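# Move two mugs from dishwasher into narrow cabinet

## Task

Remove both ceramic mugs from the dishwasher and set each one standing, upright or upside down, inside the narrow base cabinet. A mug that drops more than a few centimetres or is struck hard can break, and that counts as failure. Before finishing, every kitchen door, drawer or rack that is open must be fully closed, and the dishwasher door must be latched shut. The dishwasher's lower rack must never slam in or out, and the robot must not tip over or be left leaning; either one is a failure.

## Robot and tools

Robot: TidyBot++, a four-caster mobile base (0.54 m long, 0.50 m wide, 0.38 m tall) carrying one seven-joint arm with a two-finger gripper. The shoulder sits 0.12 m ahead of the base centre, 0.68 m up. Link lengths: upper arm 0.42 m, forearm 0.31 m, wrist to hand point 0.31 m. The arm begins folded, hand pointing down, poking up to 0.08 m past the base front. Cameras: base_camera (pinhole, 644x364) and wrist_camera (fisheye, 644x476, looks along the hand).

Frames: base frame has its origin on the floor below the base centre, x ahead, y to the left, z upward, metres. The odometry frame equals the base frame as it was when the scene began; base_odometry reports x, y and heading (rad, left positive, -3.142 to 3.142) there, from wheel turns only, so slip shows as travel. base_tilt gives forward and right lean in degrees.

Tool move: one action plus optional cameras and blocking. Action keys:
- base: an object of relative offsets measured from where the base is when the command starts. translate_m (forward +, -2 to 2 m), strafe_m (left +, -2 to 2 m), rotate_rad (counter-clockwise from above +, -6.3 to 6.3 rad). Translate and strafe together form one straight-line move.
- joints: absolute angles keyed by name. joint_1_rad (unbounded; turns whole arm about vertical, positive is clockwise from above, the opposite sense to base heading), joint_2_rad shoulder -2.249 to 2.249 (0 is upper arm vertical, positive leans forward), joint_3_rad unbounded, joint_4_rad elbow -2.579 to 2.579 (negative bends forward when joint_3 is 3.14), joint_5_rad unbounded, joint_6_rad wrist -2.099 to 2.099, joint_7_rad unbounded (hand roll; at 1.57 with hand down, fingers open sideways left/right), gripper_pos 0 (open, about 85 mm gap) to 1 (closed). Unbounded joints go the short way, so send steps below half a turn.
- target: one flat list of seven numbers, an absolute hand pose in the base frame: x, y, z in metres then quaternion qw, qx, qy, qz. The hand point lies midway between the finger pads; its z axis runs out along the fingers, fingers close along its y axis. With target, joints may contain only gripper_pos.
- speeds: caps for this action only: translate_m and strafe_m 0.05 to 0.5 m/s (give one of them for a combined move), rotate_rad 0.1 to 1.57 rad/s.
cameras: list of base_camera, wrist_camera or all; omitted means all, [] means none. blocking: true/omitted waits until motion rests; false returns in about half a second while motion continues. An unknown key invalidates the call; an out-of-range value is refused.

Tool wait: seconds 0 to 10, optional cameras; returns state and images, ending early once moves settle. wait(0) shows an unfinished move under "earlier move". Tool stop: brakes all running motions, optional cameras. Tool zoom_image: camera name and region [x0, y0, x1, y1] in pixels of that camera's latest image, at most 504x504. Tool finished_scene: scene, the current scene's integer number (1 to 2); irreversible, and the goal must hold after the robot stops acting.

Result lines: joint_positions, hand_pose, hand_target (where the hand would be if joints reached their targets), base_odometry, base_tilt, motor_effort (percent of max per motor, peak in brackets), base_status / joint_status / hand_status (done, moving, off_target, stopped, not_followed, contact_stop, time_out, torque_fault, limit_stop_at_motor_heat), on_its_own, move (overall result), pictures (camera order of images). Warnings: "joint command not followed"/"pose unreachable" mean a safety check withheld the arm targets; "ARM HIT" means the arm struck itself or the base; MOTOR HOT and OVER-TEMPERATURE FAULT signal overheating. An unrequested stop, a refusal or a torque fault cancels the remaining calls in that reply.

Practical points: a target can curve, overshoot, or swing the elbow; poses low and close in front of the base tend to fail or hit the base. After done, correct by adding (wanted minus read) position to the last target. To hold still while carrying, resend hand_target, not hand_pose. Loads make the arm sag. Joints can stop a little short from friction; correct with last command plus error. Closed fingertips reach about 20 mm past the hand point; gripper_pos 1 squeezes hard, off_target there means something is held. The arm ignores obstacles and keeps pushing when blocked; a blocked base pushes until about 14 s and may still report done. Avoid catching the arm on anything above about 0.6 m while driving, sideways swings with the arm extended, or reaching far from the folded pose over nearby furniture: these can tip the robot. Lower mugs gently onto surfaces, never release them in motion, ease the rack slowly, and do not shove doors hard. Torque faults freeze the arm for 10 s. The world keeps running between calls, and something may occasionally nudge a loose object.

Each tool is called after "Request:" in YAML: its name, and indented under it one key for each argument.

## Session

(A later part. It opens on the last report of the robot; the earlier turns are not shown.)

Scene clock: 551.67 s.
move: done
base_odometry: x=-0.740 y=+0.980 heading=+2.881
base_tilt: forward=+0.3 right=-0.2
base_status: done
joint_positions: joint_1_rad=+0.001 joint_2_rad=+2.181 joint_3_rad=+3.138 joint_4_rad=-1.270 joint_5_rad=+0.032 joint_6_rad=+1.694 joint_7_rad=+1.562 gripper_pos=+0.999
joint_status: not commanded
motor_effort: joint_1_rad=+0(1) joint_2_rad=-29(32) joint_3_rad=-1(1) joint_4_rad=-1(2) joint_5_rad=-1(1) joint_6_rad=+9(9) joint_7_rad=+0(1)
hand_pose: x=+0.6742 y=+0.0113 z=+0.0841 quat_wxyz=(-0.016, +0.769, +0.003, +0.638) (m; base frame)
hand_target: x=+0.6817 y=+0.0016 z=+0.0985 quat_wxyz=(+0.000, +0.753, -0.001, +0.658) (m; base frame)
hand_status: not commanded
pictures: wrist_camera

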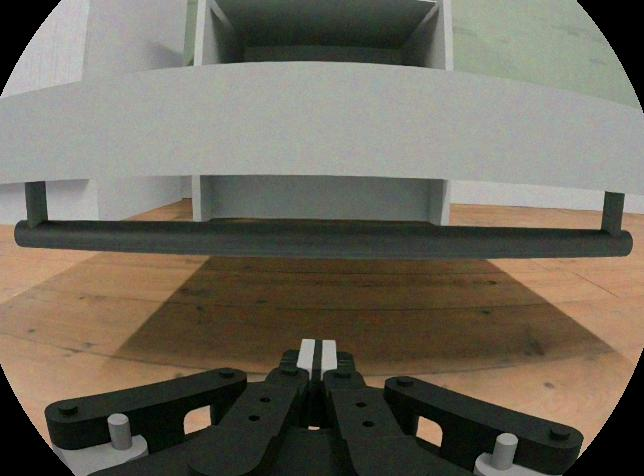

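Request:
move:
  joints: {"joint_2_rad":2.195,"joint_4_rad":-1.25,"joint_6_rad":1.76}
  cameras: []

Request:
move:
  base: {"translate_m":0.09}
  speeds: {"translate_m":0.06}
  cameras: ["wrist_camera","base_camera"]

Scene clock: 554.20 s.
move: done
base_odometry: x=-0.740 y=+0.980 heading=+2.881
base_tilt: forward=+0.3 right=-0.2
base_status: not commanded
joint_positions: joint_1_rad=+0.001 joint_2_rad=+2.186 joint_3_rad=+3.138 joint_4_rad=-1.268 joint_5_rad=+0.032 joint_6_rad=+1.727 joint_7_rad=+1.562 gripper_pos=+0.999
joint_status: all done
motor_effort: joint_1_rad=+0(0) joint_2_rad=-29(31) joint_3_rad=-1(1) joint_4_rad=-1(1) joint_5_rad=-1(1) joint_6_rad=+9(9) joint_7_rad=+0(1)
hand_pose: x=+0.6732 y=+0.0112 z=+0.0913 quat_wxyz=(-0.017, +0.760, +0.003, +0.649) (m; base frame)
hand_target: x=+0.6758 y=+0.0016 z=+0.1004 quat_wxyz=(+0.000, +0.746, -0.001, +0.666) (m; base frame)
hand_status: not commanded
pictures: none
No camera images: "cameras" was empty.

Scene clock: 556.17 s.
move: done
base_odometry: x=-0.827 y=+1.003 heading=+2.881
base_tilt: forward=+0.3 right=-0.2
base_status: done
joint_positions: joint_1_rad=+0.001 joint_2_rad=+2.190 joint_3_rad=+3.138 joint_4_rad=-1.267 joint_5_rad=+0.032 joint_6_rad=+1.727 joint_7_rad=+1.562 gripper_pos=+0.999
joint_status: not commanded
motor_effort: joint_1_rad=+0(1) joint_2_rad=-29(31) joint_3_rad=-1(1) joint_4_rad=+0(1) joint_5_rad=-1(1) joint_6_rad=+8(9) joint_7_rad=+0(1)
hand_pose: x=+0.6713 y=+0.0112 z=+0.0894 quat_wxyz=(-0.017, +0.761, +0.003, +0.648) (m; base frame)
hand_target: x=+0.6758 y=+0.0016 z=+0.1004 quat_wxyz=(+0.000, +0.746, -0.001, +0.666) (m; base frame)
hand_status: not commanded
pictures: base_camera, wrist_camera

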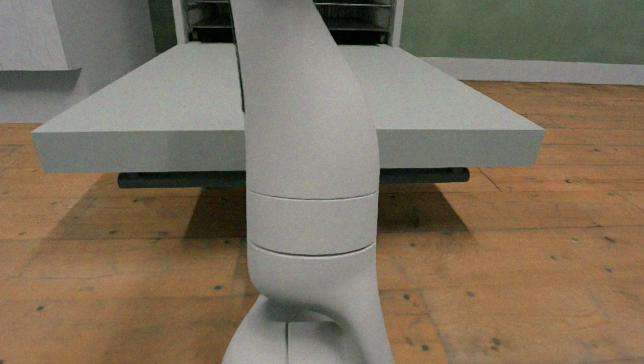

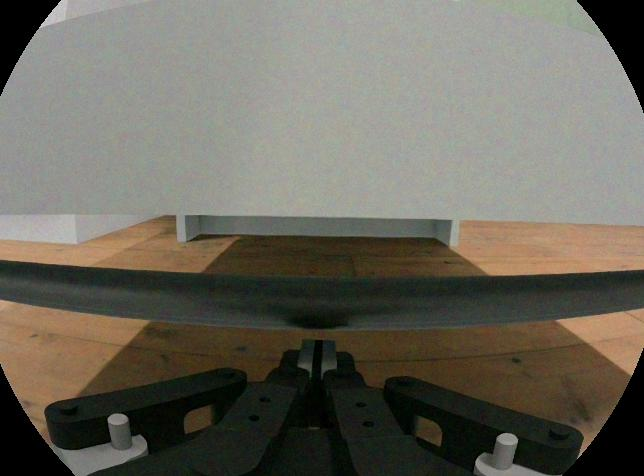

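Request:
move:
  joints: {"joint_2_rad":2.205,"joint_4_rad":-1.24,"joint_6_rad":1.75}
  cameras: []

Request:
move:
  base: {"translate_m":0.03}
  speeds: {"translate_m":0.05}
  cameras: ["wrist_camera"]

Scene clock: 557.80 s.
move: done
base_odometry: x=-0.827 y=+1.003 heading=+2.881
base_tilt: forward=+0.3 right=-0.2
base_status: not commanded
joint_positions: joint_1_rad=+0.001 joint_2_rad=+2.195 joint_3_rad=+3.138 joint_4_rad=-1.258 joint_5_rad=+0.032 joint_6_rad=+1.727 joint_7_rad=+1.562 gripper_pos=+0.999
joint_status: all done
motor_effort: joint_1_rad=+0(0) joint_2_rad=-29(30) joint_3_rad=-1(1) joint_4_rad=+0(1) joint_5_rad=-1(1) joint_6_rad=+9(9) joint_7_rad=+0(1)
hand_pose: x=+0.6717 y=+0.0112 z=+0.0887 quat_wxyz=(-0.017, +0.760, +0.003, +0.650) (m; base frame)
hand_target: x=+0.6729 y=+0.0016 z=+0.0940 quat_wxyz=(+0.000, +0.750, -0.001, +0.662) (m; base frame)
hand_status: not commanded
pictures: none
No camera images: "cameras" was empty.

Scene clock: 558.87 s.
move: done
base_odometry: x=-0.856 y=+1.011 heading=+2.880
base_tilt: forward=+0.3 right=-0.2
base_status: done
joint_positions: joint_1_rad=+0.001 joint_2_rad=+2.199 joint_3_rad=+3.138 joint_4_rad=-1.257 joint_5_rad=+0.032 joint_6_rad=+1.727 joint_7_rad=+1.562 gripper_pos=+0.999
joint_status: not commanded
motor_effort: joint_1_rad=+0(1) joint_2_rad=-29(30) joint_3_rad=-1(1) joint_4_rad=+0(1) joint_5_rad=-1(1) joint_6_rad=+9(9) joint_7_rad=+0(1)
hand_pose: x=+0.6698 y=+0.0112 z=+0.0869 quat_wxyz=(-0.017, +0.761, +0.003, +0.649) (m; base frame)
hand_target: x=+0.6729 y=+0.0016 z=+0.0940 quat_wxyz=(+0.000, +0.750, -0.001, +0.662) (m; base frame)
hand_status: not commanded
pictures: wrist_camera

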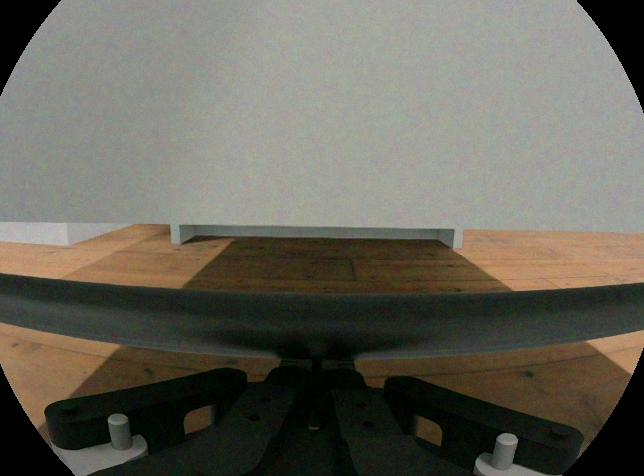

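Request:
move:
  base: {"translate_m":0.03}
  speeds: {"translate_m":0.05}
  cameras: ["wrist_camera"]

Scene clock: 560.70 s.
move: done
base_odometry: x=-0.885 y=+1.019 heading=+2.880
base_tilt: forward=+0.3 right=-0.2
base_status: done
joint_positions: joint_1_rad=+0.001 joint_2_rad=+2.209 joint_3_rad=+3.138 joint_4_rad=-1.257 joint_5_rad=+0.032 joint_6_rad=+1.727 joint_7_rad=+1.562 gripper_pos=+0.999
joint_status: not commanded
motor_effort: joint_1_rad=+0(1) joint_2_rad=-30(32) joint_3_rad=-1(1) joint_4_rad=+0(2) joint_5_rad=-1(1) joint_6_rad=+10(11) joint_7_rad=-1(1)
hand_pose: x=+0.6639 y=+0.0112 z=+0.0814 quat_wxyz=(-0.017, +0.764, +0.003, +0.645) (m; base frame)
hand_target: x=+0.6729 y=+0.0016 z=+0.0940 quat_wxyz=(+0.000, +0.750, -0.001, +0.662) (m; base frame)
hand_status: not commanded
pictures: wrist_camera

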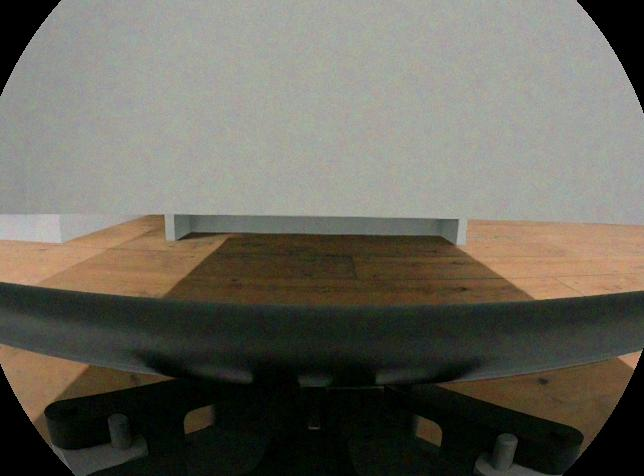

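Request:
move:
  joints: {"joint_2_rad":2.14,"joint_4_rad":-1.35,"joint_6_rad":1.82}
  cameras: ["wrist_camera","base_camera"]

Scene clock: 567.00 s.
move: off_target
base_odometry: x=-0.885 y=+1.019 heading=+2.880
base_tilt: forward=+0.3 right=-0.2
base_status: not commanded
joint_positions: joint_1_rad=+0.001 joint_2_rad=+2.196 joint_3_rad=+3.138 joint_4_rad=-1.336 joint_5_rad=+0.032 joint_6_rad=+1.767 joint_7_rad=+1.562 gripper_pos=+0.999
joint_status: joint_2_rad off_target (ended at +2.196, target +2.140); the others done
motor_effort: joint_1_rad=+0(0) joint_2_rad=-31(31) joint_3_rad=-1(1) joint_4_rad=-1(2) joint_5_rad=+0(1) joint_6_rad=+11(12) joint_7_rad=-1(1)
hand_pose: x=+0.6458 y=+0.0112 z=+0.0849 quat_wxyz=(-0.017, +0.772, +0.002, +0.635) (m; base frame)
hand_target: x=+0.6759 y=+0.0016 z=+0.1288 quat_wxyz=(+0.000, +0.741, -0.001, +0.671) (m; base frame)
hand_status: not commanded
pictures: base_camera, wrist_camera

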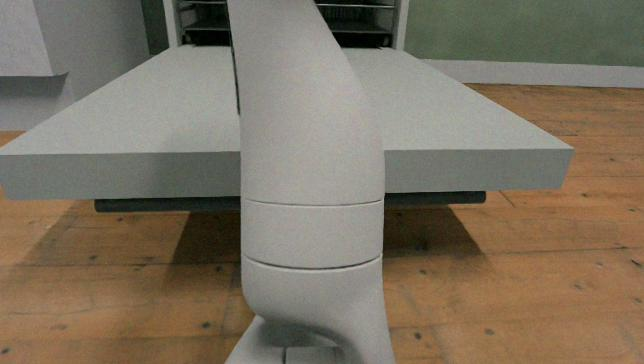

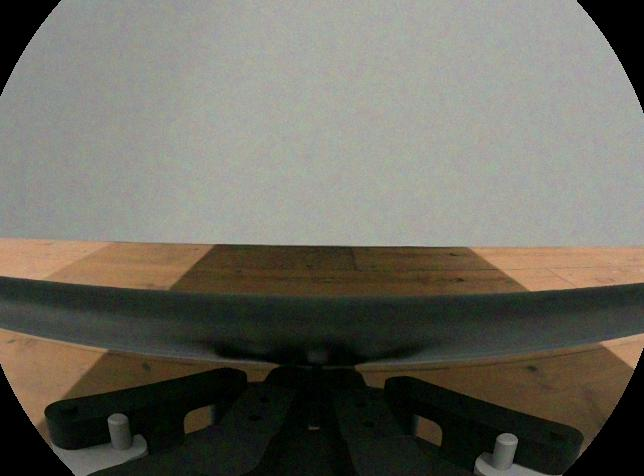

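Request:
move:
  joints: {"joint_2_rad":2.12,"joint_4_rad":-1.29,"joint_6_rad":1.90}
  cameras: ["wrist_camera","base_camera"]

Scene clock: 568.83 s.
move: off_target
base_odometry: x=-0.885 y=+1.019 heading=+2.880
base_tilt: forward=+0.3 right=-0.2
base_status: not commanded
joint_positions: joint_1_rad=+0.001 joint_2_rad=+2.201 joint_3_rad=+3.138 joint_4_rad=-1.333 joint_5_rad=+0.032 joint_6_rad=+1.806 joint_7_rad=+1.562 gripper_pos=+0.999
joint_status: joint_2_rad off_target (ended at +2.201, target +2.120); joint_4_rad off_target (ended at -1.333, target -1.290); the others done
motor_effort: joint_1_rad=+0(1) joint_2_rad=-43(43) joint_3_rad=-1(2) joint_4_rad=+6(7) joint_5_rad=-1(1) joint_6_rad=+16(17) joint_7_rad=-1(1)
hand_pose: x=+0.6458 y=+0.0111 z=+0.0945 quat_wxyz=(-0.017, +0.761, +0.002, +0.649) (m; base frame)
hand_target: x=+0.7053 y=+0.0015 z=+0.1780 quat_wxyz=(+0.000, +0.685, -0.001, +0.728) (m; base frame)
hand_status: not commanded
pictures: base_camera, wrist_camera

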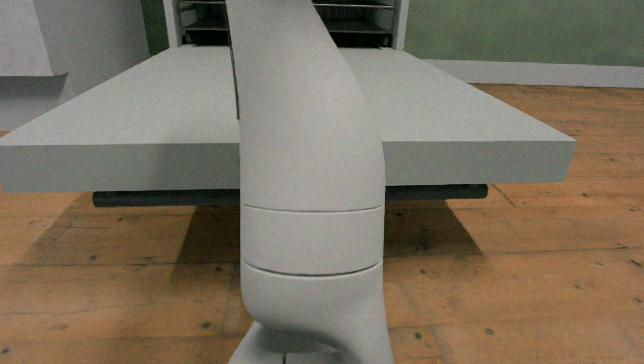

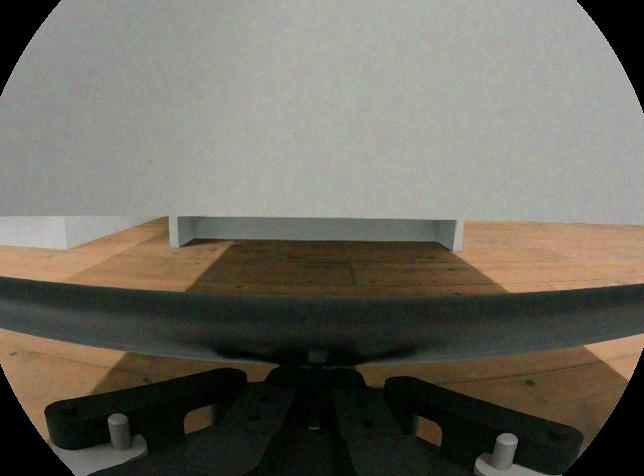

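Request:
move:
  joints: {"joint_2_rad":2.04,"joint_4_rad":-1.34,"joint_6_rad":1.93}
  cameras: ["wrist_camera","base_camera"]

Scene clock: 570.40 s.
move: off_target
base_odometry: x=-0.885 y=+1.019 heading=+2.880
base_tilt: forward=+0.3 right=-0.2
base_status: not commanded
joint_positions: joint_1_rad=+0.001 joint_2_rad=+2.184 joint_3_rad=+3.138 joint_4_rad=-1.370 joint_5_rad=+0.032 joint_6_rad=+1.838 joint_7_rad=+1.562 gripper_pos=+0.999
joint_status: joint_2_rad off_target (ended at +2.184, target +2.040); the others done
motor_effort: joint_1_rad=+1(1) joint_2_rad=-48(48) joint_3_rad=-2(2) joint_4_rad=+8(9) joint_5_rad=-1(2) joint_6_rad=+17(18) joint_7_rad=-1(1)
hand_pose: x=+0.6450 y=+0.0110 z=+0.1067 quat_wxyz=(-0.017, +0.757, +0.002, +0.654) (m; base frame)
hand_target: x=+0.7291 y=+0.0016 z=+0.2236 quat_wxyz=(-0.001, +0.663, -0.001, +0.749) (m; base frame)
hand_status: not commanded
pictures: base_camera, wrist_camera

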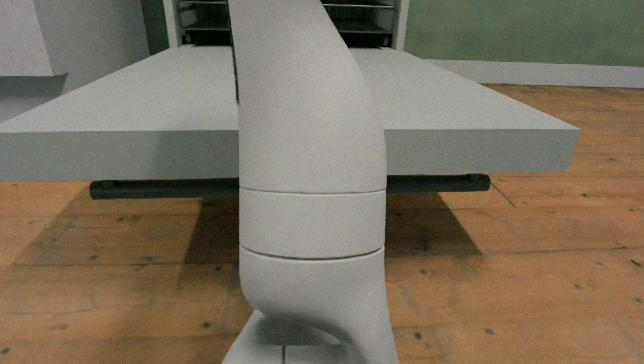

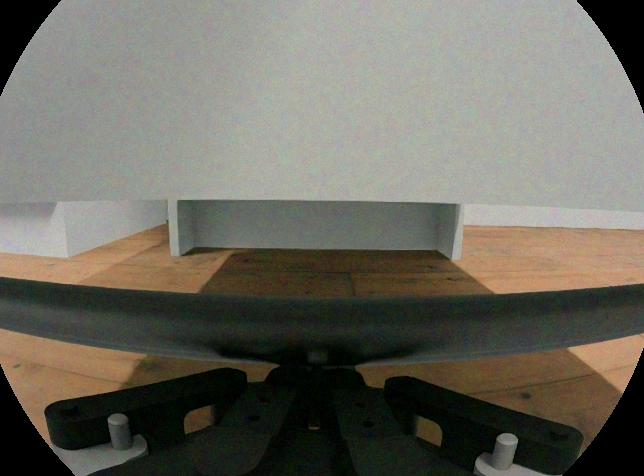

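Request:
move:
  joints: {"joint_2_rad":1.95,"joint_4_rad":-1.40,"joint_6_rad":1.96}
  cameras: ["wrist_camera"]

Request:
move:
  joints: {"joint_2_rad":1.86,"joint_4_rad":-1.47,"joint_6_rad":1.99}
  cameras: ["wrist_camera","base_camera"]

Scene clock: 573.07 s.
move: off_target
base_odometry: x=-0.885 y=+1.019 heading=+2.880
base_tilt: forward=+0.3 right=-0.2
base_status: not commanded
joint_positions: joint_1_rad=+0.001 joint_2_rad=+2.022 joint_3_rad=+3.138 joint_4_rad=-1.428 joint_5_rad=+0.032 joint_6_rad=+1.904 joint_7_rad=+1.562 gripper_pos=+0.999
joint_status: joint_2_rad off_target (ended at +2.022, target +1.950); the others done
motor_effort: joint_1_rad=+0(1) joint_2_rad=-39(53) joint_3_rad=-2(2) joint_4_rad=+2(11) joint_5_rad=+0(2) joint_6_rad=+13(20) joint_7_rad=-1(1)
hand_pose: x=+0.7136 y=+0.0107 z=+0.2068 quat_wxyz=(-0.018, +0.698, +0.002, +0.716) (m; base frame)
hand_target: x=+0.7511 y=+0.0016 z=+0.2745 quat_wxyz=(-0.001, +0.640, -0.001, +0.768) (m; base frame)
hand_status: not commanded
pictures: wrist_camera

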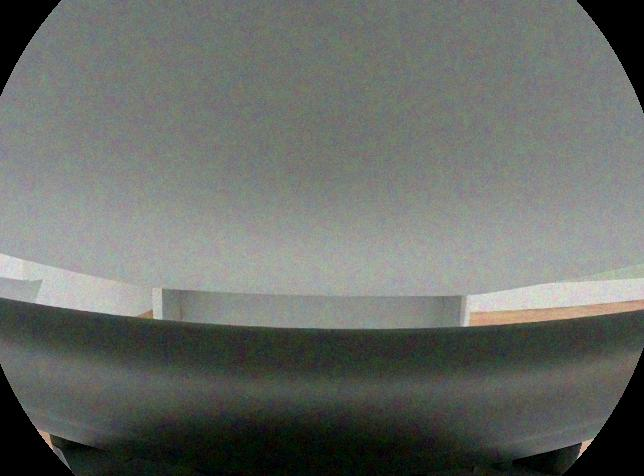

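Scene clock: 574.13 s.
move: off_target
base_odometry: x=-0.885 y=+1.019 heading=+2.880
base_tilt: forward=+0.3 right=-0.2
base_status: not commanded
joint_positions: joint_1_rad=+0.001 joint_2_rad=+1.952 joint_3_rad=+3.138 joint_4_rad=-1.474 joint_5_rad=+0.032 joint_6_rad=+1.938 joint_7_rad=+1.562 gripper_pos=+0.999
joint_status: joint_2_rad off_target (ended at +1.952, target +1.860); the others done
motor_effort: joint_1_rad=+1(1) joint_2_rad=-42(46) joint_3_rad=-1(2) joint_4_rad=+4(9) joint_5_rad=-1(2) joint_6_rad=+13(16) joint_7_rad=+0(1)
hand_pose: x=+0.7315 y=+0.0106 z=+0.2497 quat_wxyz=(-0.018, +0.677, +0.002, +0.736) (m; base frame)
hand_target: x=+0.7665 y=+0.0016 z=+0.3243 quat_wxyz=(-0.001, +0.621, -0.001, +0.784) (m; base frame)
hand_status: not commanded
pictures: base_camera, wrist_camera

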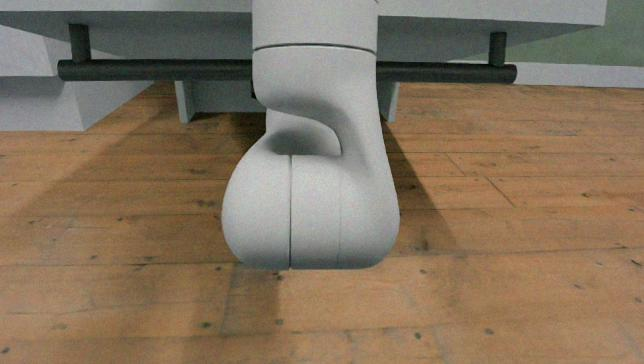

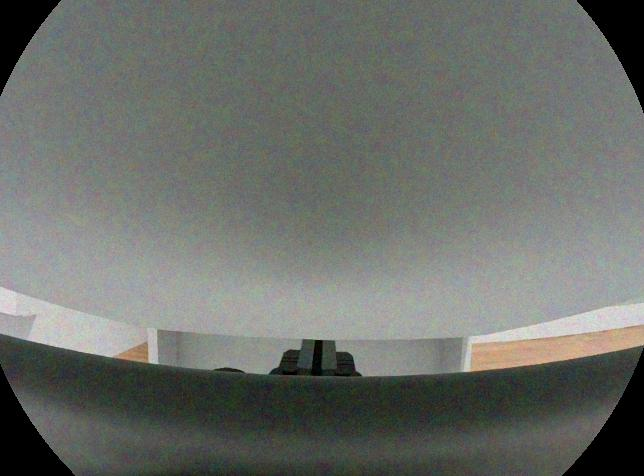

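Request:
move:
  base: {"translate_m":-0.06}
  speeds: {"translate_m":0.06}
  cameras: ["wrist_camera"]

Scene clock: 579.17 s.
move: done
base_odometry: x=-0.827 y=+1.003 heading=+2.881
base_tilt: forward=+0.3 right=-0.2
base_status: done
joint_positions: joint_1_rad=+0.001 joint_2_rad=+1.895 joint_3_rad=+3.138 joint_4_rad=-1.467 joint_5_rad=+0.031 joint_6_rad=+1.953 joint_7_rad=+1.562 gripper_pos=+0.999
joint_status: not commanded
on_its_own: joint_2_rad moved -0.057 to your old target +1.860
motor_effort: joint_1_rad=+1(4) joint_2_rad=-41(43) joint_3_rad=-1(2) joint_4_rad=+3(4) joint_5_rad=-1(3) joint_6_rad=+14(19) joint_7_rad=-1(1)
hand_pose: x=+0.7563 y=+0.0104 z=+0.2916 quat_wxyz=(-0.017, +0.647, +0.003, +0.762) (m; base frame)
hand_target: x=+0.7665 y=+0.0016 z=+0.3243 quat_wxyz=(-0.001, +0.621, -0.001, +0.784) (m; base frame)
hand_status: not commanded
pictures: wrist_camera

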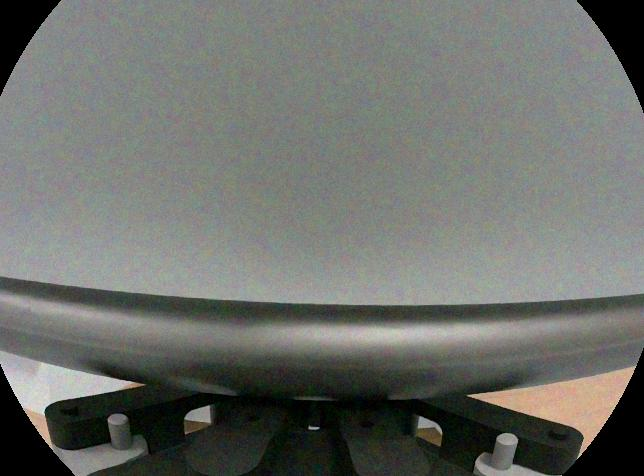

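Request:
move:
  joints: {"joint_2_rad":1.68,"joint_4_rad":-1.72,"joint_6_rad":1.98}
  cameras: ["wrist_camera"]

Request:
move:
  joints: {"joint_2_rad":1.56,"joint_4_rad":-1.83,"joint_6_rad":1.97}
  cameras: ["wrist_camera"]

Scene clock: 585.13 s.
move: off_target
base_odometry: x=-0.827 y=+1.003 heading=+2.881
base_tilt: forward=+0.3 right=-0.2
base_status: not commanded
joint_positions: joint_1_rad=+0.001 joint_2_rad=+1.761 joint_3_rad=+3.138 joint_4_rad=-1.709 joint_5_rad=+0.031 joint_6_rad=+1.947 joint_7_rad=+1.562 gripper_pos=+0.999
joint_status: joint_2_rad off_target (ended at +1.761, target +1.680); the others done
motor_effort: joint_1_rad=+1(3) joint_2_rad=-41(44) joint_3_rad=-2(2) joint_4_rad=+3(4) joint_5_rad=-1(2) joint_6_rad=+13(21) joint_7_rad=-1(2)
hand_pose: x=+0.7417 y=+0.0109 z=+0.3197 quat_wxyz=(-0.018, +0.690, +0.002, +0.724) (m; base frame)
hand_target: x=+0.7647 y=+0.0017 z=+0.3788 quat_wxyz=(-0.001, +0.652, -0.001, +0.758) (m; base frame)
hand_status: not commanded
pictures: wrist_camera

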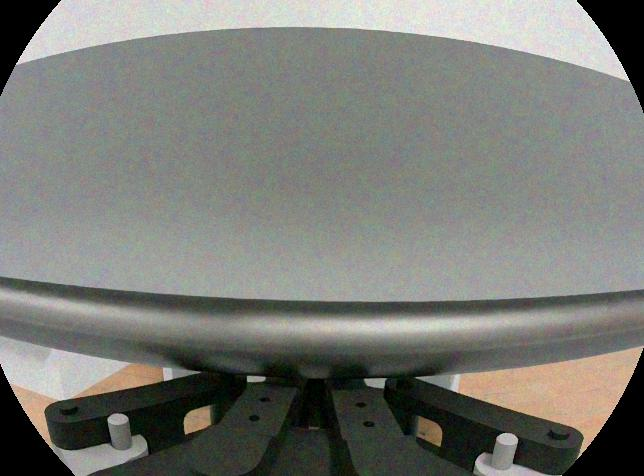

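Scene clock: 586.20 s.
move: off_target
base_odometry: x=-0.827 y=+1.003 heading=+2.881
base_tilt: forward=+0.3 right=-0.2
base_status: not commanded
joint_positions: joint_1_rad=+0.001 joint_2_rad=+1.639 joint_3_rad=+3.138 joint_4_rad=-1.820 joint_5_rad=+0.031 joint_6_rad=+1.935 joint_7_rad=+1.562 gripper_pos=+0.999
joint_status: joint_2_rad off_target (ended at +1.639, target +1.560); the others done
motor_effort: joint_1_rad=+1(3) joint_2_rad=-42(46) joint_3_rad=-1(2) joint_4_rad=+2(3) joint_5_rad=-1(2) joint_6_rad=+13(18) joint_7_rad=-1(1)
hand_pose: x=+0.7515 y=+0.0111 z=+0.3694 quat_wxyz=(-0.018, +0.690, +0.002, +0.723) (m; base frame)
hand_target: x=+0.7702 y=+0.0018 z=+0.4284 quat_wxyz=(-0.001, +0.652, -0.001, +0.758) (m; base frame)
hand_status: not commanded
pictures: wrist_camera

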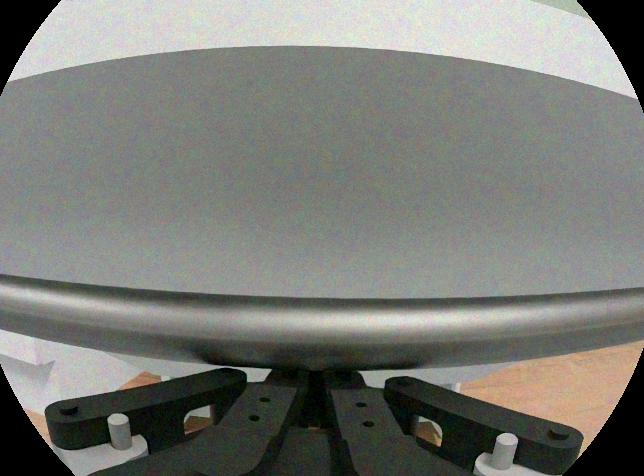

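Request:
move:
  joints: {"joint_2_rad":1.40,"joint_4_rad":-1.92,"joint_6_rad":1.89}
  cameras: ["wrist_camera"]

Request:
move:
  joints: {"joint_2_rad":1.22,"joint_4_rad":-1.90,"joint_6_rad":1.67}
  cameras: ["wrist_camera"]

Scene clock: 588.23 s.
move: off_target
base_odometry: x=-0.827 y=+1.003 heading=+2.881
base_tilt: forward=+0.3 right=-0.2
base_status: not commanded
joint_positions: joint_1_rad=+0.001 joint_2_rad=+1.478 joint_3_rad=+3.138 joint_4_rad=-1.906 joint_5_rad=+0.031 joint_6_rad=+1.866 joint_7_rad=+1.562 gripper_pos=+0.999
joint_status: joint_2_rad off_target (ended at +1.478, target +1.400); the others done
motor_effort: joint_1_rad=+0(1) joint_2_rad=-43(49) joint_3_rad=-1(2) joint_4_rad=+3(4) joint_5_rad=-1(1) joint_6_rad=+13(19) joint_7_rad=-1(1)
hand_pose: x=+0.7731 y=+0.0114 z=+0.4321 quat_wxyz=(-0.018, +0.688, +0.003, +0.725) (m; base frame)
hand_target: x=+0.7861 y=+0.0018 z=+0.4877 quat_wxyz=(-0.001, +0.656, -0.001, +0.755) (m; base frame)
hand_status: not commanded
pictures: wrist_camera

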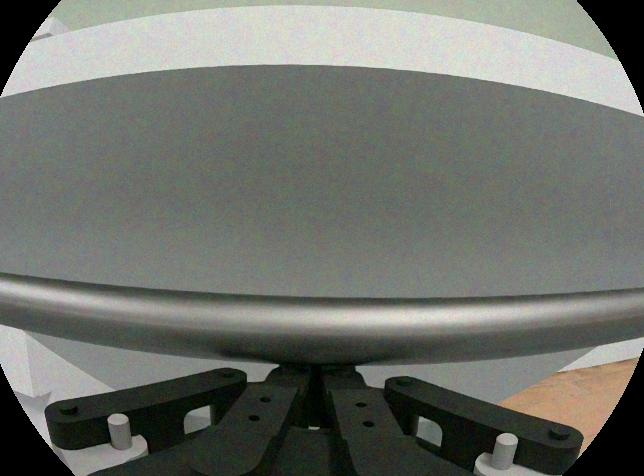

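Scene clock: 589.47 s.
move: off_target
base_odometry: x=-0.827 y=+1.003 heading=+2.881
base_tilt: forward=+0.3 right=-0.2
base_status: not commanded
joint_positions: joint_1_rad=+0.001 joint_2_rad=+1.311 joint_3_rad=+3.138 joint_4_rad=-1.918 joint_5_rad=+0.031 joint_6_rad=+1.665 joint_7_rad=+1.562 gripper_pos=+0.999
joint_status: joint_2_rad off_target (ended at +1.311, target +1.220); the others done
motor_effort: joint_1_rad=+0(3) joint_2_rad=-47(51) joint_3_rad=-1(2) joint_4_rad=+7(10) joint_5_rad=-1(3) joint_6_rad=+15(17) joint_7_rad=-1(2)
hand_pose: x=+0.8091 y=+0.0121 z=+0.4785 quat_wxyz=(-0.016, +0.705, +0.006, +0.709) (m; base frame)
hand_target: x=+0.8299 y=+0.0019 z=+0.5496 quat_wxyz=(-0.001, +0.663, -0.001, +0.748) (m; base frame)
hand_status: not commanded
pictures: wrist_camera

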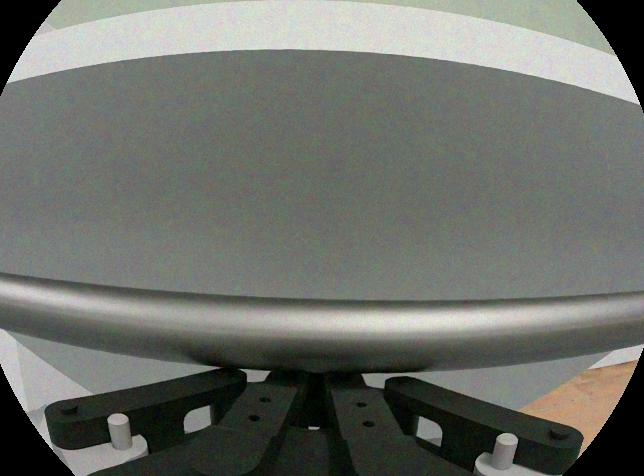

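Request:
move:
  joints: {"joint_2_rad":1.10,"joint_4_rad":-1.85,"joint_6_rad":1.51}
  cameras: ["wrist_camera"]

Request:
move:
  joints: {"joint_2_rad":1.0,"joint_4_rad":-1.76,"joint_6_rad":1.34}
  cameras: ["wrist_camera"]

Scene clock: 591.67 s.
move: off_target
base_odometry: x=-0.827 y=+1.003 heading=+2.881
base_tilt: forward=+0.3 right=-0.2
base_status: not commanded
joint_positions: joint_1_rad=+0.000 joint_2_rad=+1.207 joint_3_rad=+3.138 joint_4_rad=-1.884 joint_5_rad=+0.031 joint_6_rad=+1.499 joint_7_rad=+1.562 gripper_pos=+0.999
joint_status: joint_2_rad off_target (ended at +1.207, target +1.100); the others done
motor_effort: joint_1_rad=+1(4) joint_2_rad=-50(52) joint_3_rad=-2(2) joint_4_rad=+10(11) joint_5_rad=-1(3) joint_6_rad=+16(18) joint_7_rad=-1(2)
hand_pose: x=+0.8393 y=+0.0130 z=+0.5114 quat_wxyz=(-0.015, +0.714, +0.008, +0.700) (m; base frame)
hand_target: x=+0.8625 y=+0.0020 z=+0.6047 quat_wxyz=(-0.001, +0.659, -0.001, +0.752) (m; base frame)
hand_status: not commanded
pictures: wrist_camera

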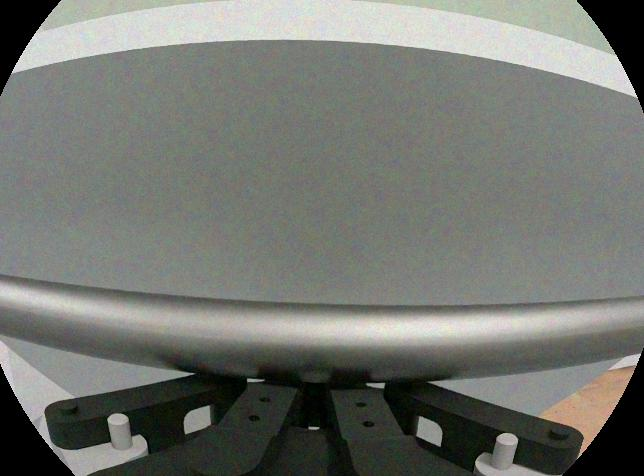

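Scene clock: 592.67 s.
move: off_target
base_odometry: x=-0.827 y=+1.003 heading=+2.881
base_tilt: forward=+0.3 right=-0.2
base_status: not commanded
joint_positions: joint_1_rad=-0.001 joint_2_rad=+1.110 joint_3_rad=+3.138 joint_4_rad=-1.797 joint_5_rad=+0.031 joint_6_rad=+1.329 joint_7_rad=+1.562 gripper_pos=+0.999
joint_status: joint_2_rad off_target (ended at +1.110, target +1.000); the others done
motor_effort: joint_1_rad=+1(4) joint_2_rad=-52(54) joint_3_rad=+0(1) joint_4_rad=+14(18) joint_5_rad=-1(4) joint_6_rad=+16(18) joint_7_rad=+0(1)
hand_pose: x=+0.8799 y=+0.0133 z=+0.5606 quat_wxyz=(-0.013, +0.710, +0.010, +0.704) (m; base frame)
hand_target: x=+0.8979 y=+0.0020 z=+0.6642 quat_wxyz=(-0.001, +0.652, -0.001, +0.758) (m; base frame)
hand_status: not commanded
pictures: wrist_camera

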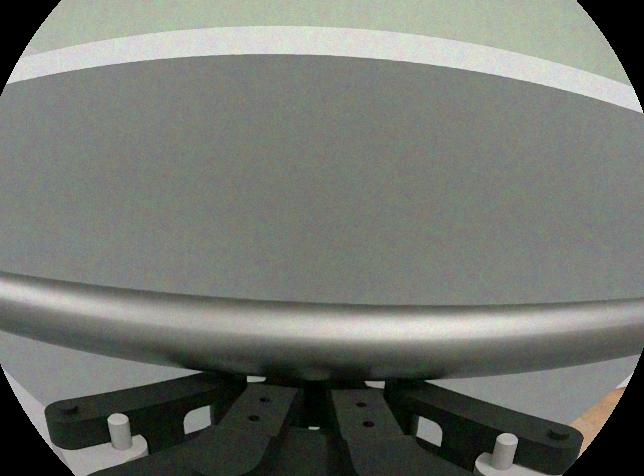

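Request:
move:
  joints: {"joint_2_rad":0.93,"joint_4_rad":-1.64,"joint_6_rad":1.16}
  cameras: ["wrist_camera"]

Request:
move:
  joints: {"joint_2_rad":0.90,"joint_4_rad":-1.49,"joint_6_rad":0.99}
  cameras: ["wrist_camera"]

Request:
move:
  joints: {"joint_2_rad":0.93,"joint_4_rad":-1.36,"joint_6_rad":0.87}
  cameras: ["wrist_camera","base_camera"]

Scene clock: 595.33 s.
move: off_target
base_odometry: x=-0.827 y=+1.003 heading=+2.881
base_tilt: forward=+0.3 right=-0.2
base_status: not commanded
joint_positions: joint_1_rad=-0.003 joint_2_rad=+1.054 joint_3_rad=+3.138 joint_4_rad=-1.688 joint_5_rad=+0.031 joint_6_rad=+1.148 joint_7_rad=+1.562 gripper_pos=+0.999
joint_status: joint_2_rad off_target (ended at +1.054, target +0.930); joint_4_rad off_target (ended at -1.688, target -1.640); the others done
motor_effort: joint_1_rad=+4(5) joint_2_rad=-56(56) joint_3_rad=+1(2) joint_4_rad=+18(20) joint_5_rad=-3(3) joint_6_rad=+16(18) joint_7_rad=+0(1)
hand_pose: x=+0.9180 y=+0.0144 z=+0.5926 quat_wxyz=(-0.012, +0.715, +0.012, +0.699) (m; base frame)
hand_target: x=+0.9336 y=+0.0021 z=+0.7188 quat_wxyz=(-0.001, +0.648, +0.000, +0.762) (m; base frame)
hand_status: not commanded
pictures: wrist_camera

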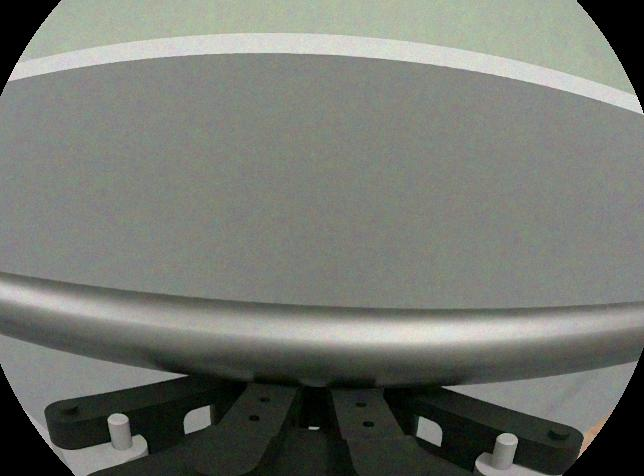

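Scene clock: 596.40 s.
move: off_target
base_odometry: x=-0.827 y=+1.003 heading=+2.881
base_tilt: forward=+0.3 right=-0.2
base_status: not commanded
joint_positions: joint_1_rad=-0.005 joint_2_rad=+1.030 joint_3_rad=+3.138 joint_4_rad=-1.550 joint_5_rad=+0.031 joint_6_rad=+0.984 joint_7_rad=+1.562 gripper_pos=+0.999
joint_status: joint_2_rad off_target (ended at +1.030, target +0.900); joint_4_rad off_target (ended at -1.550, target -1.490); the others done
motor_effort: joint_1_rad=+5(6) joint_2_rad=-58(59) joint_3_rad=+2(3) joint_4_rad=+23(23) joint_5_rad=-3(4) joint_6_rad=+16(17) joint_7_rad=+0(1)
hand_pose: x=+0.9581 y=+0.0154 z=+0.6245 quat_wxyz=(-0.010, +0.716, +0.014, +0.698) (m; base frame)
hand_target: x=+0.9700 y=+0.0021 z=+0.7666 quat_wxyz=(-0.001, +0.644, +0.000, +0.765) (m; base frame)
hand_status: not commanded
pictures: wrist_camera

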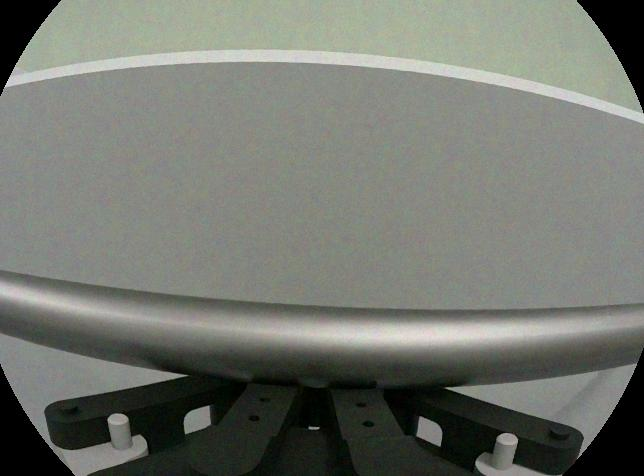

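Scene clock: 597.40 s.
move: off_target
base_odometry: x=-0.827 y=+1.003 heading=+2.881
base_tilt: forward=+0.3 right=-0.2
base_status: not commanded
joint_positions: joint_1_rad=-0.007 joint_2_rad=+1.030 joint_3_rad=+3.138 joint_4_rad=-1.429 joint_5_rad=+0.031 joint_6_rad=+0.858 joint_7_rad=+1.562 gripper_pos=+0.999
joint_status: joint_2_rad off_target (ended at +1.030, target +0.930); joint_4_rad off_target (ended at -1.429, target -1.360); the others done
motor_effort: joint_1_rad=+5(6) joint_2_rad=-61(62) joint_3_rad=+2(2) joint_4_rad=+26(26) joint_5_rad=-3(3) joint_6_rad=+16(18) joint_7_rad=+0(0)
hand_pose: x=+0.9888 y=+0.0163 z=+0.6454 quat_wxyz=(-0.008, +0.717, +0.015, +0.696) (m; base frame)
hand_target: x=+1.0005 y=+0.0021 z=+0.7730 quat_wxyz=(-0.001, +0.652, +0.000, +0.758) (m; base frame)
hand_status: not commanded
pictures: base_camera, wrist_camera

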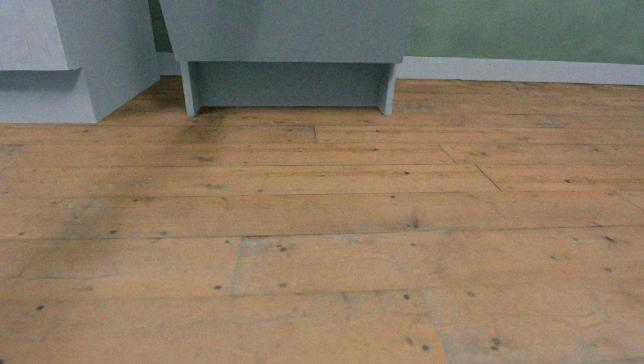

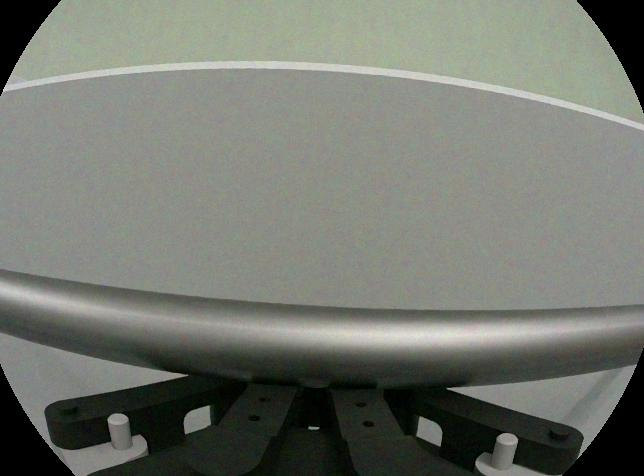

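Door nearly up; now push with the base.

Request:
move:
  base: {"translate_m":0.08}
  speeds: {"translate_m":0.08}
  joints: {"joint_2_rad":0.92,"joint_4_rad":-1.38,"joint_6_rad":0.89}
  cameras: ["wrist_camera"]

Request:
move:
  base: {"translate_m":0.06}
  speeds: {"translate_m":0.06}
  cameras: ["wrist_camera","base_camera"]

Scene clock: 599.93 s.
move: off_target
base_odometry: x=-0.904 y=+1.024 heading=+2.880
base_tilt: forward=+0.3 right=-0.2
base_status: done
joint_positions: joint_1_rad=-0.007 joint_2_rad=+0.988 joint_3_rad=+3.138 joint_4_rad=-1.421 joint_5_rad=+0.031 joint_6_rad=+0.861 joint_7_rad=+1.562 gripper_pos=+0.999
joint_status: joint_2_rad off_target (ended at +0.988, target +0.920); joint_4_rad off_target (ended at -1.421, target -1.380); the others done
motor_effort: joint_1_rad=-1(5) joint_2_rad=-50(63) joint_3_rad=-1(2) joint_4_rad=+22(28) joint_5_rad=-1(3) joint_6_rad=+11(18) joint_7_rad=+0(1)
hand_pose: x=+0.9915 y=+0.0164 z=+0.6871 quat_wxyz=(-0.008, +0.699, +0.015, +0.715) (m; base frame)
hand_target: x=+0.9954 y=+0.0021 z=+0.7771 quat_wxyz=(-0.001, +0.648, +0.000, +0.762) (m; base frame)
hand_status: not commanded
pictures: wrist_camera

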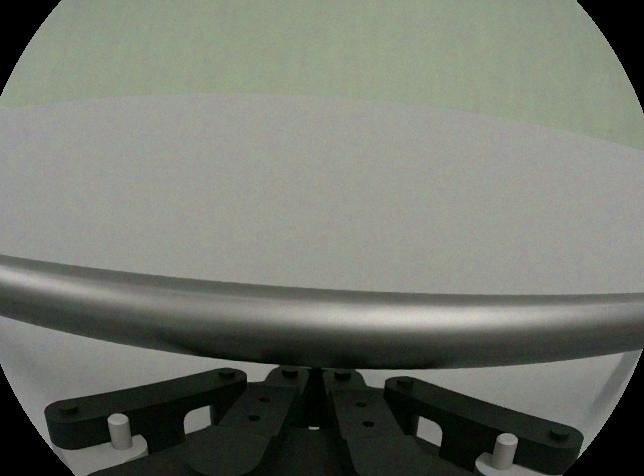

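Scene clock: 601.43 s.
move: done
base_odometry: x=-0.962 y=+1.039 heading=+2.880
base_tilt: forward=+0.3 right=-0.2
base_status: done
joint_positions: joint_1_rad=-0.007 joint_2_rad=+0.975 joint_3_rad=+3.138 joint_4_rad=-1.415 joint_5_rad=+0.031 joint_6_rad=+0.861 joint_7_rad=+1.562 gripper_pos=+0.999
joint_status: not commanded
motor_effort: joint_1_rad=-1(1) joint_2_rad=-48(51) joint_3_rad=-1(1) joint_4_rad=+20(25) joint_5_rad=-1(2) joint_6_rad=+10(11) joint_7_rad=+0(1)
hand_pose: x=+0.9927 y=+0.0164 z=+0.7016 quat_wxyz=(-0.008, +0.692, +0.015, +0.722) (m; base frame)
hand_target: x=+0.9954 y=+0.0021 z=+0.7771 quat_wxyz=(-0.001, +0.648, +0.000, +0.762) (m; base frame)
hand_status: not commanded
pictures: base_camera, wrist_camera

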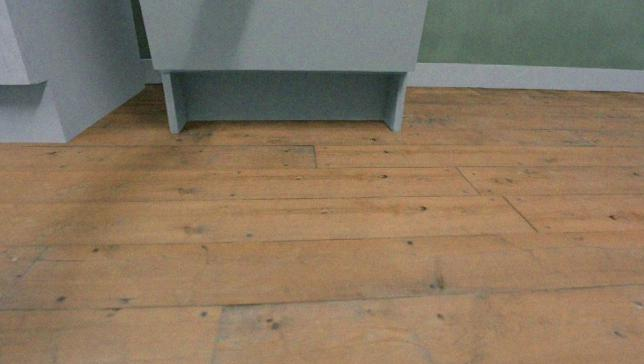

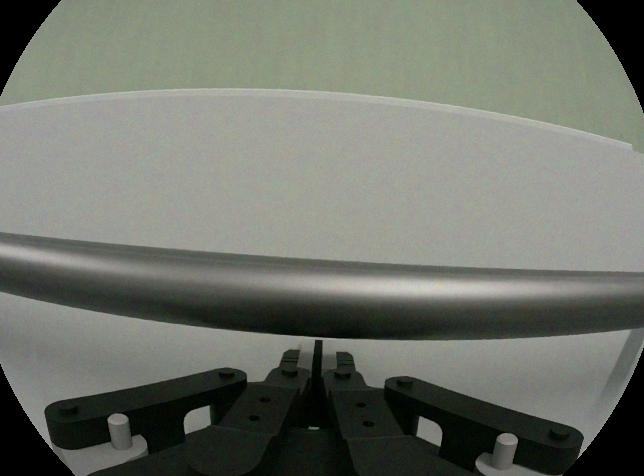

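Request:
move:
  base: {"translate_m":0.05}
  speeds: {"translate_m":0.05}
  cameras: ["wrist_camera"]

Request:
move:
  base: {"translate_m":0.04}
  speeds: {"translate_m":0.05}
  cameras: ["wrist_camera"]

Scene clock: 603.87 s.
move: done
base_odometry: x=-1.011 y=+1.052 heading=+2.880
base_tilt: forward=+0.3 right=-0.2
base_status: done
joint_positions: joint_1_rad=-0.007 joint_2_rad=+0.969 joint_3_rad=+3.138 joint_4_rad=-1.411 joint_5_rad=+0.031 joint_6_rad=+0.861 joint_7_rad=+1.562 gripper_pos=+0.999
joint_status: not commanded
motor_effort: joint_1_rad=+0(2) joint_2_rad=-47(49) joint_3_rad=-1(1) joint_4_rad=+19(24) joint_5_rad=-1(2) joint_6_rad=+9(11) joint_7_rad=+0(1)
hand_pose: x=+0.9934 y=+0.0164 z=+0.7086 quat_wxyz=(-0.008, +0.688, +0.015, +0.725) (m; base frame)
hand_target: x=+0.9954 y=+0.0021 z=+0.7771 quat_wxyz=(-0.001, +0.648, +0.000, +0.762) (m; base frame)
hand_status: not commanded
pictures: wrist_camera

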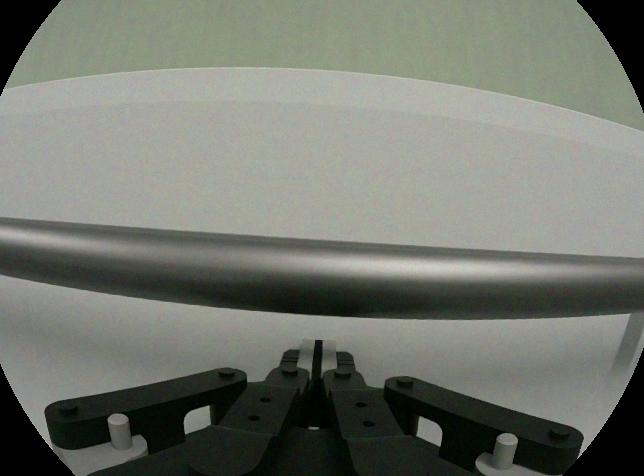

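Scene clock: 605.23 s.
move: done
base_odometry: x=-1.049 y=+1.063 heading=+2.880
base_tilt: forward=+0.3 right=-0.2
base_status: done
joint_positions: joint_1_rad=-0.007 joint_2_rad=+0.950 joint_3_rad=+3.138 joint_4_rad=-1.445 joint_5_rad=+0.031 joint_6_rad=+0.874 joint_7_rad=+1.562 gripper_pos=+0.999
joint_status: not commanded
motor_effort: joint_1_rad=+0(4) joint_2_rad=-47(50) joint_3_rad=+0(2) joint_4_rad=+30(38) joint_5_rad=-2(3) joint_6_rad=+9(12) joint_7_rad=+0(1)
hand_pose: x=+0.9855 y=+0.0164 z=+0.7113 quat_wxyz=(-0.008, +0.689, +0.015, +0.724) (m; base frame)
hand_target: x=+0.9954 y=+0.0021 z=+0.7771 quat_wxyz=(-0.001, +0.648, +0.000, +0.762) (m; base frame)
hand_status: not commanded
pictures: wrist_camera

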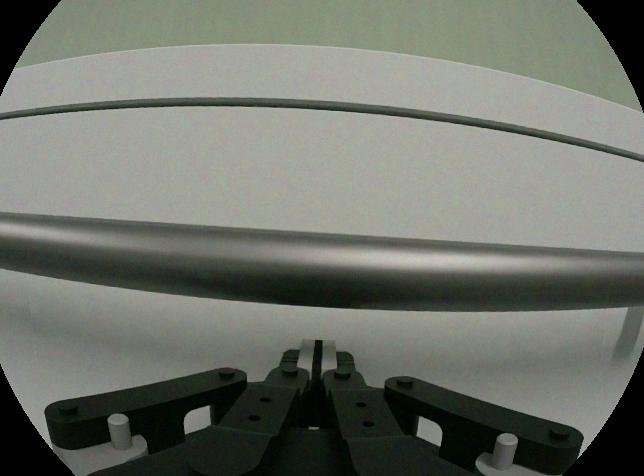

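Request:
move:
  base: {"translate_m":0.04}
  speeds: {"translate_m":0.05}
  cameras: ["wrist_camera"]

Request:
move:
  base: {"translate_m":0.03}
  speeds: {"translate_m":0.05}
  cameras: ["wrist_camera"]

Scene clock: 609.07 s.
move: time_out
base_odometry: x=-1.083 y=+1.072 heading=+2.878
base_tilt: forward=+0.2 right=-0.2
base_status: translate_m time_out (by the wheels' count: +0.036 of +0.040)
joint_positions: joint_1_rad=-0.003 joint_2_rad=+0.889 joint_3_rad=+3.138 joint_4_rad=-1.564 joint_5_rad=+0.031 joint_6_rad=+0.901 joint_7_rad=+1.562 gripper_pos=+0.999
joint_status: not commanded
motor_effort: joint_1_rad=+0(5) joint_2_rad=-35(48) joint_3_rad=+0(2) joint_4_rad=+50(57) joint_5_rad=-3(4) joint_6_rad=+6(10) joint_7_rad=-1(1)
hand_pose: x=+0.9566 y=+0.0134 z=+0.7104 quat_wxyz=(-0.008, +0.700, +0.013, +0.714) (m; base frame)
hand_target: x=+0.9954 y=+0.0021 z=+0.7771 quat_wxyz=(-0.001, +0.648, +0.000, +0.762) (m; base frame)
hand_status: not commanded
pictures: wrist_camera

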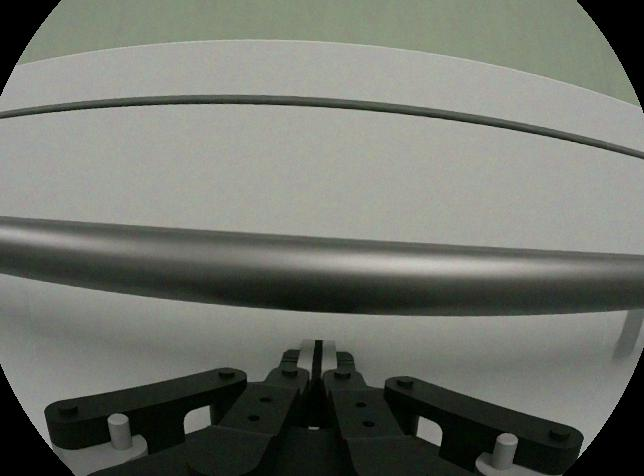

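not run: a stop that you did not command came earlier in this reply.

Request:
move:
  base: {"translate_m":-0.25}
  speeds: {"translate_m":0.1}
  cameras: ["wrist_camera"]

Request:
move:
  base: {"translate_m":-0.5}
  joints: {"joint_2_rad":-0.3,"joint_4_rad":-1.4,"joint_6_rad":-0.7}
  cameras: ["base_camera","wrist_camera"]

Scene clock: 613.17 s.
move: done
base_odometry: x=-0.842 y=+1.007 heading=+2.878
base_tilt: forward=+0.3 right=-0.2
base_status: done
joint_positions: joint_1_rad=-0.003 joint_2_rad=+0.950 joint_3_rad=+3.138 joint_4_rad=-1.395 joint_5_rad=+0.031 joint_6_rad=+0.884 joint_7_rad=+1.562 gripper_pos=+0.999
joint_status: not commanded
motor_effort: joint_1_rad=+0(3) joint_2_rad=-46(57) joint_3_rad=-1(2) joint_4_rad=+18(48) joint_5_rad=-1(4) joint_6_rad=+9(17) joint_7_rad=+0(1)
hand_pose: x=+0.9953 y=+0.0135 z=+0.7409 quat_wxyz=(-0.007, +0.667, +0.014, +0.745) (m; base frame)
hand_target: x=+0.9954 y=+0.0021 z=+0.7771 quat_wxyz=(-0.001, +0.648, +0.000, +0.762) (m; base frame)
hand_status: not commanded
pictures: wrist_camera

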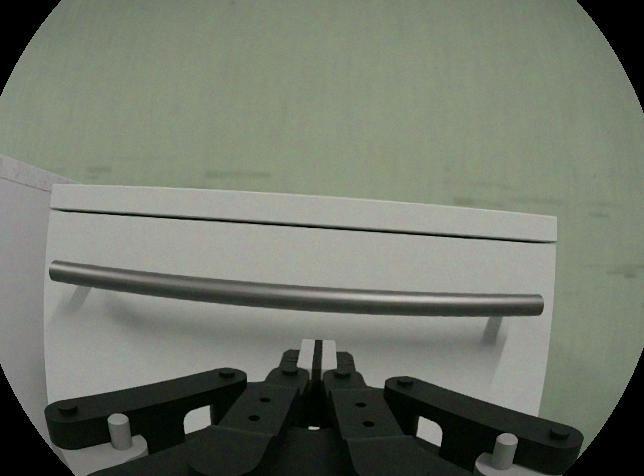

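Scene clock: 616.07 s.
move: done
base_odometry: x=-0.359 y=+0.876 heading=+2.879
base_tilt: forward=+0.2 right=-0.2
base_status: done
joint_positions: joint_1_rad=-0.003 joint_2_rad=-0.278 joint_3_rad=+3.138 joint_4_rad=-1.395 joint_5_rad=+0.031 joint_6_rad=-0.658 joint_7_rad=+1.562 gripper_pos=+0.999
joint_status: all done
motor_effort: joint_1_rad=+0(1) joint_2_rad=-9(51) joint_3_rad=+0(1) joint_4_rad=+20(24) joint_5_rad=+0(1) joint_6_rad=+8(11) joint_7_rad=-1(1)
hand_pose: x=+0.5907 y=-0.0009 z=+1.1613 quat_wxyz=(+0.011, +0.775, +0.003, +0.631) (m; base frame)
hand_target: x=+0.5780 y=+0.0023 z=+1.1557 quat_wxyz=(-0.001, +0.783, +0.000, +0.622) (m; base frame)
hand_status: not commanded
pictures: base_camera, wrist_camera

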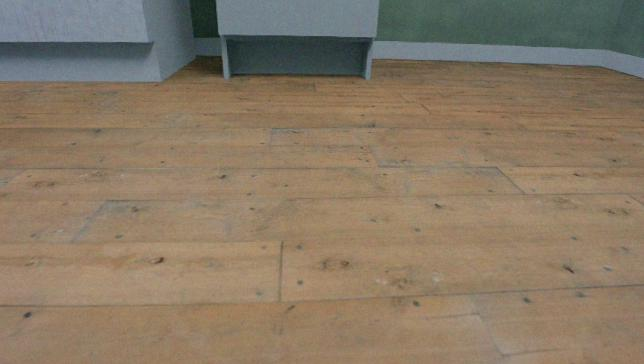

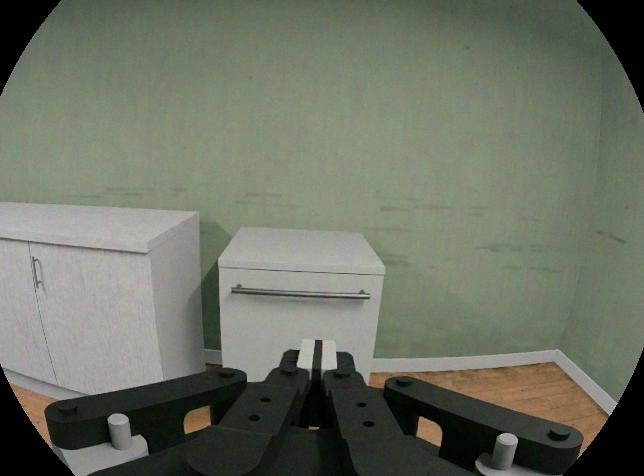

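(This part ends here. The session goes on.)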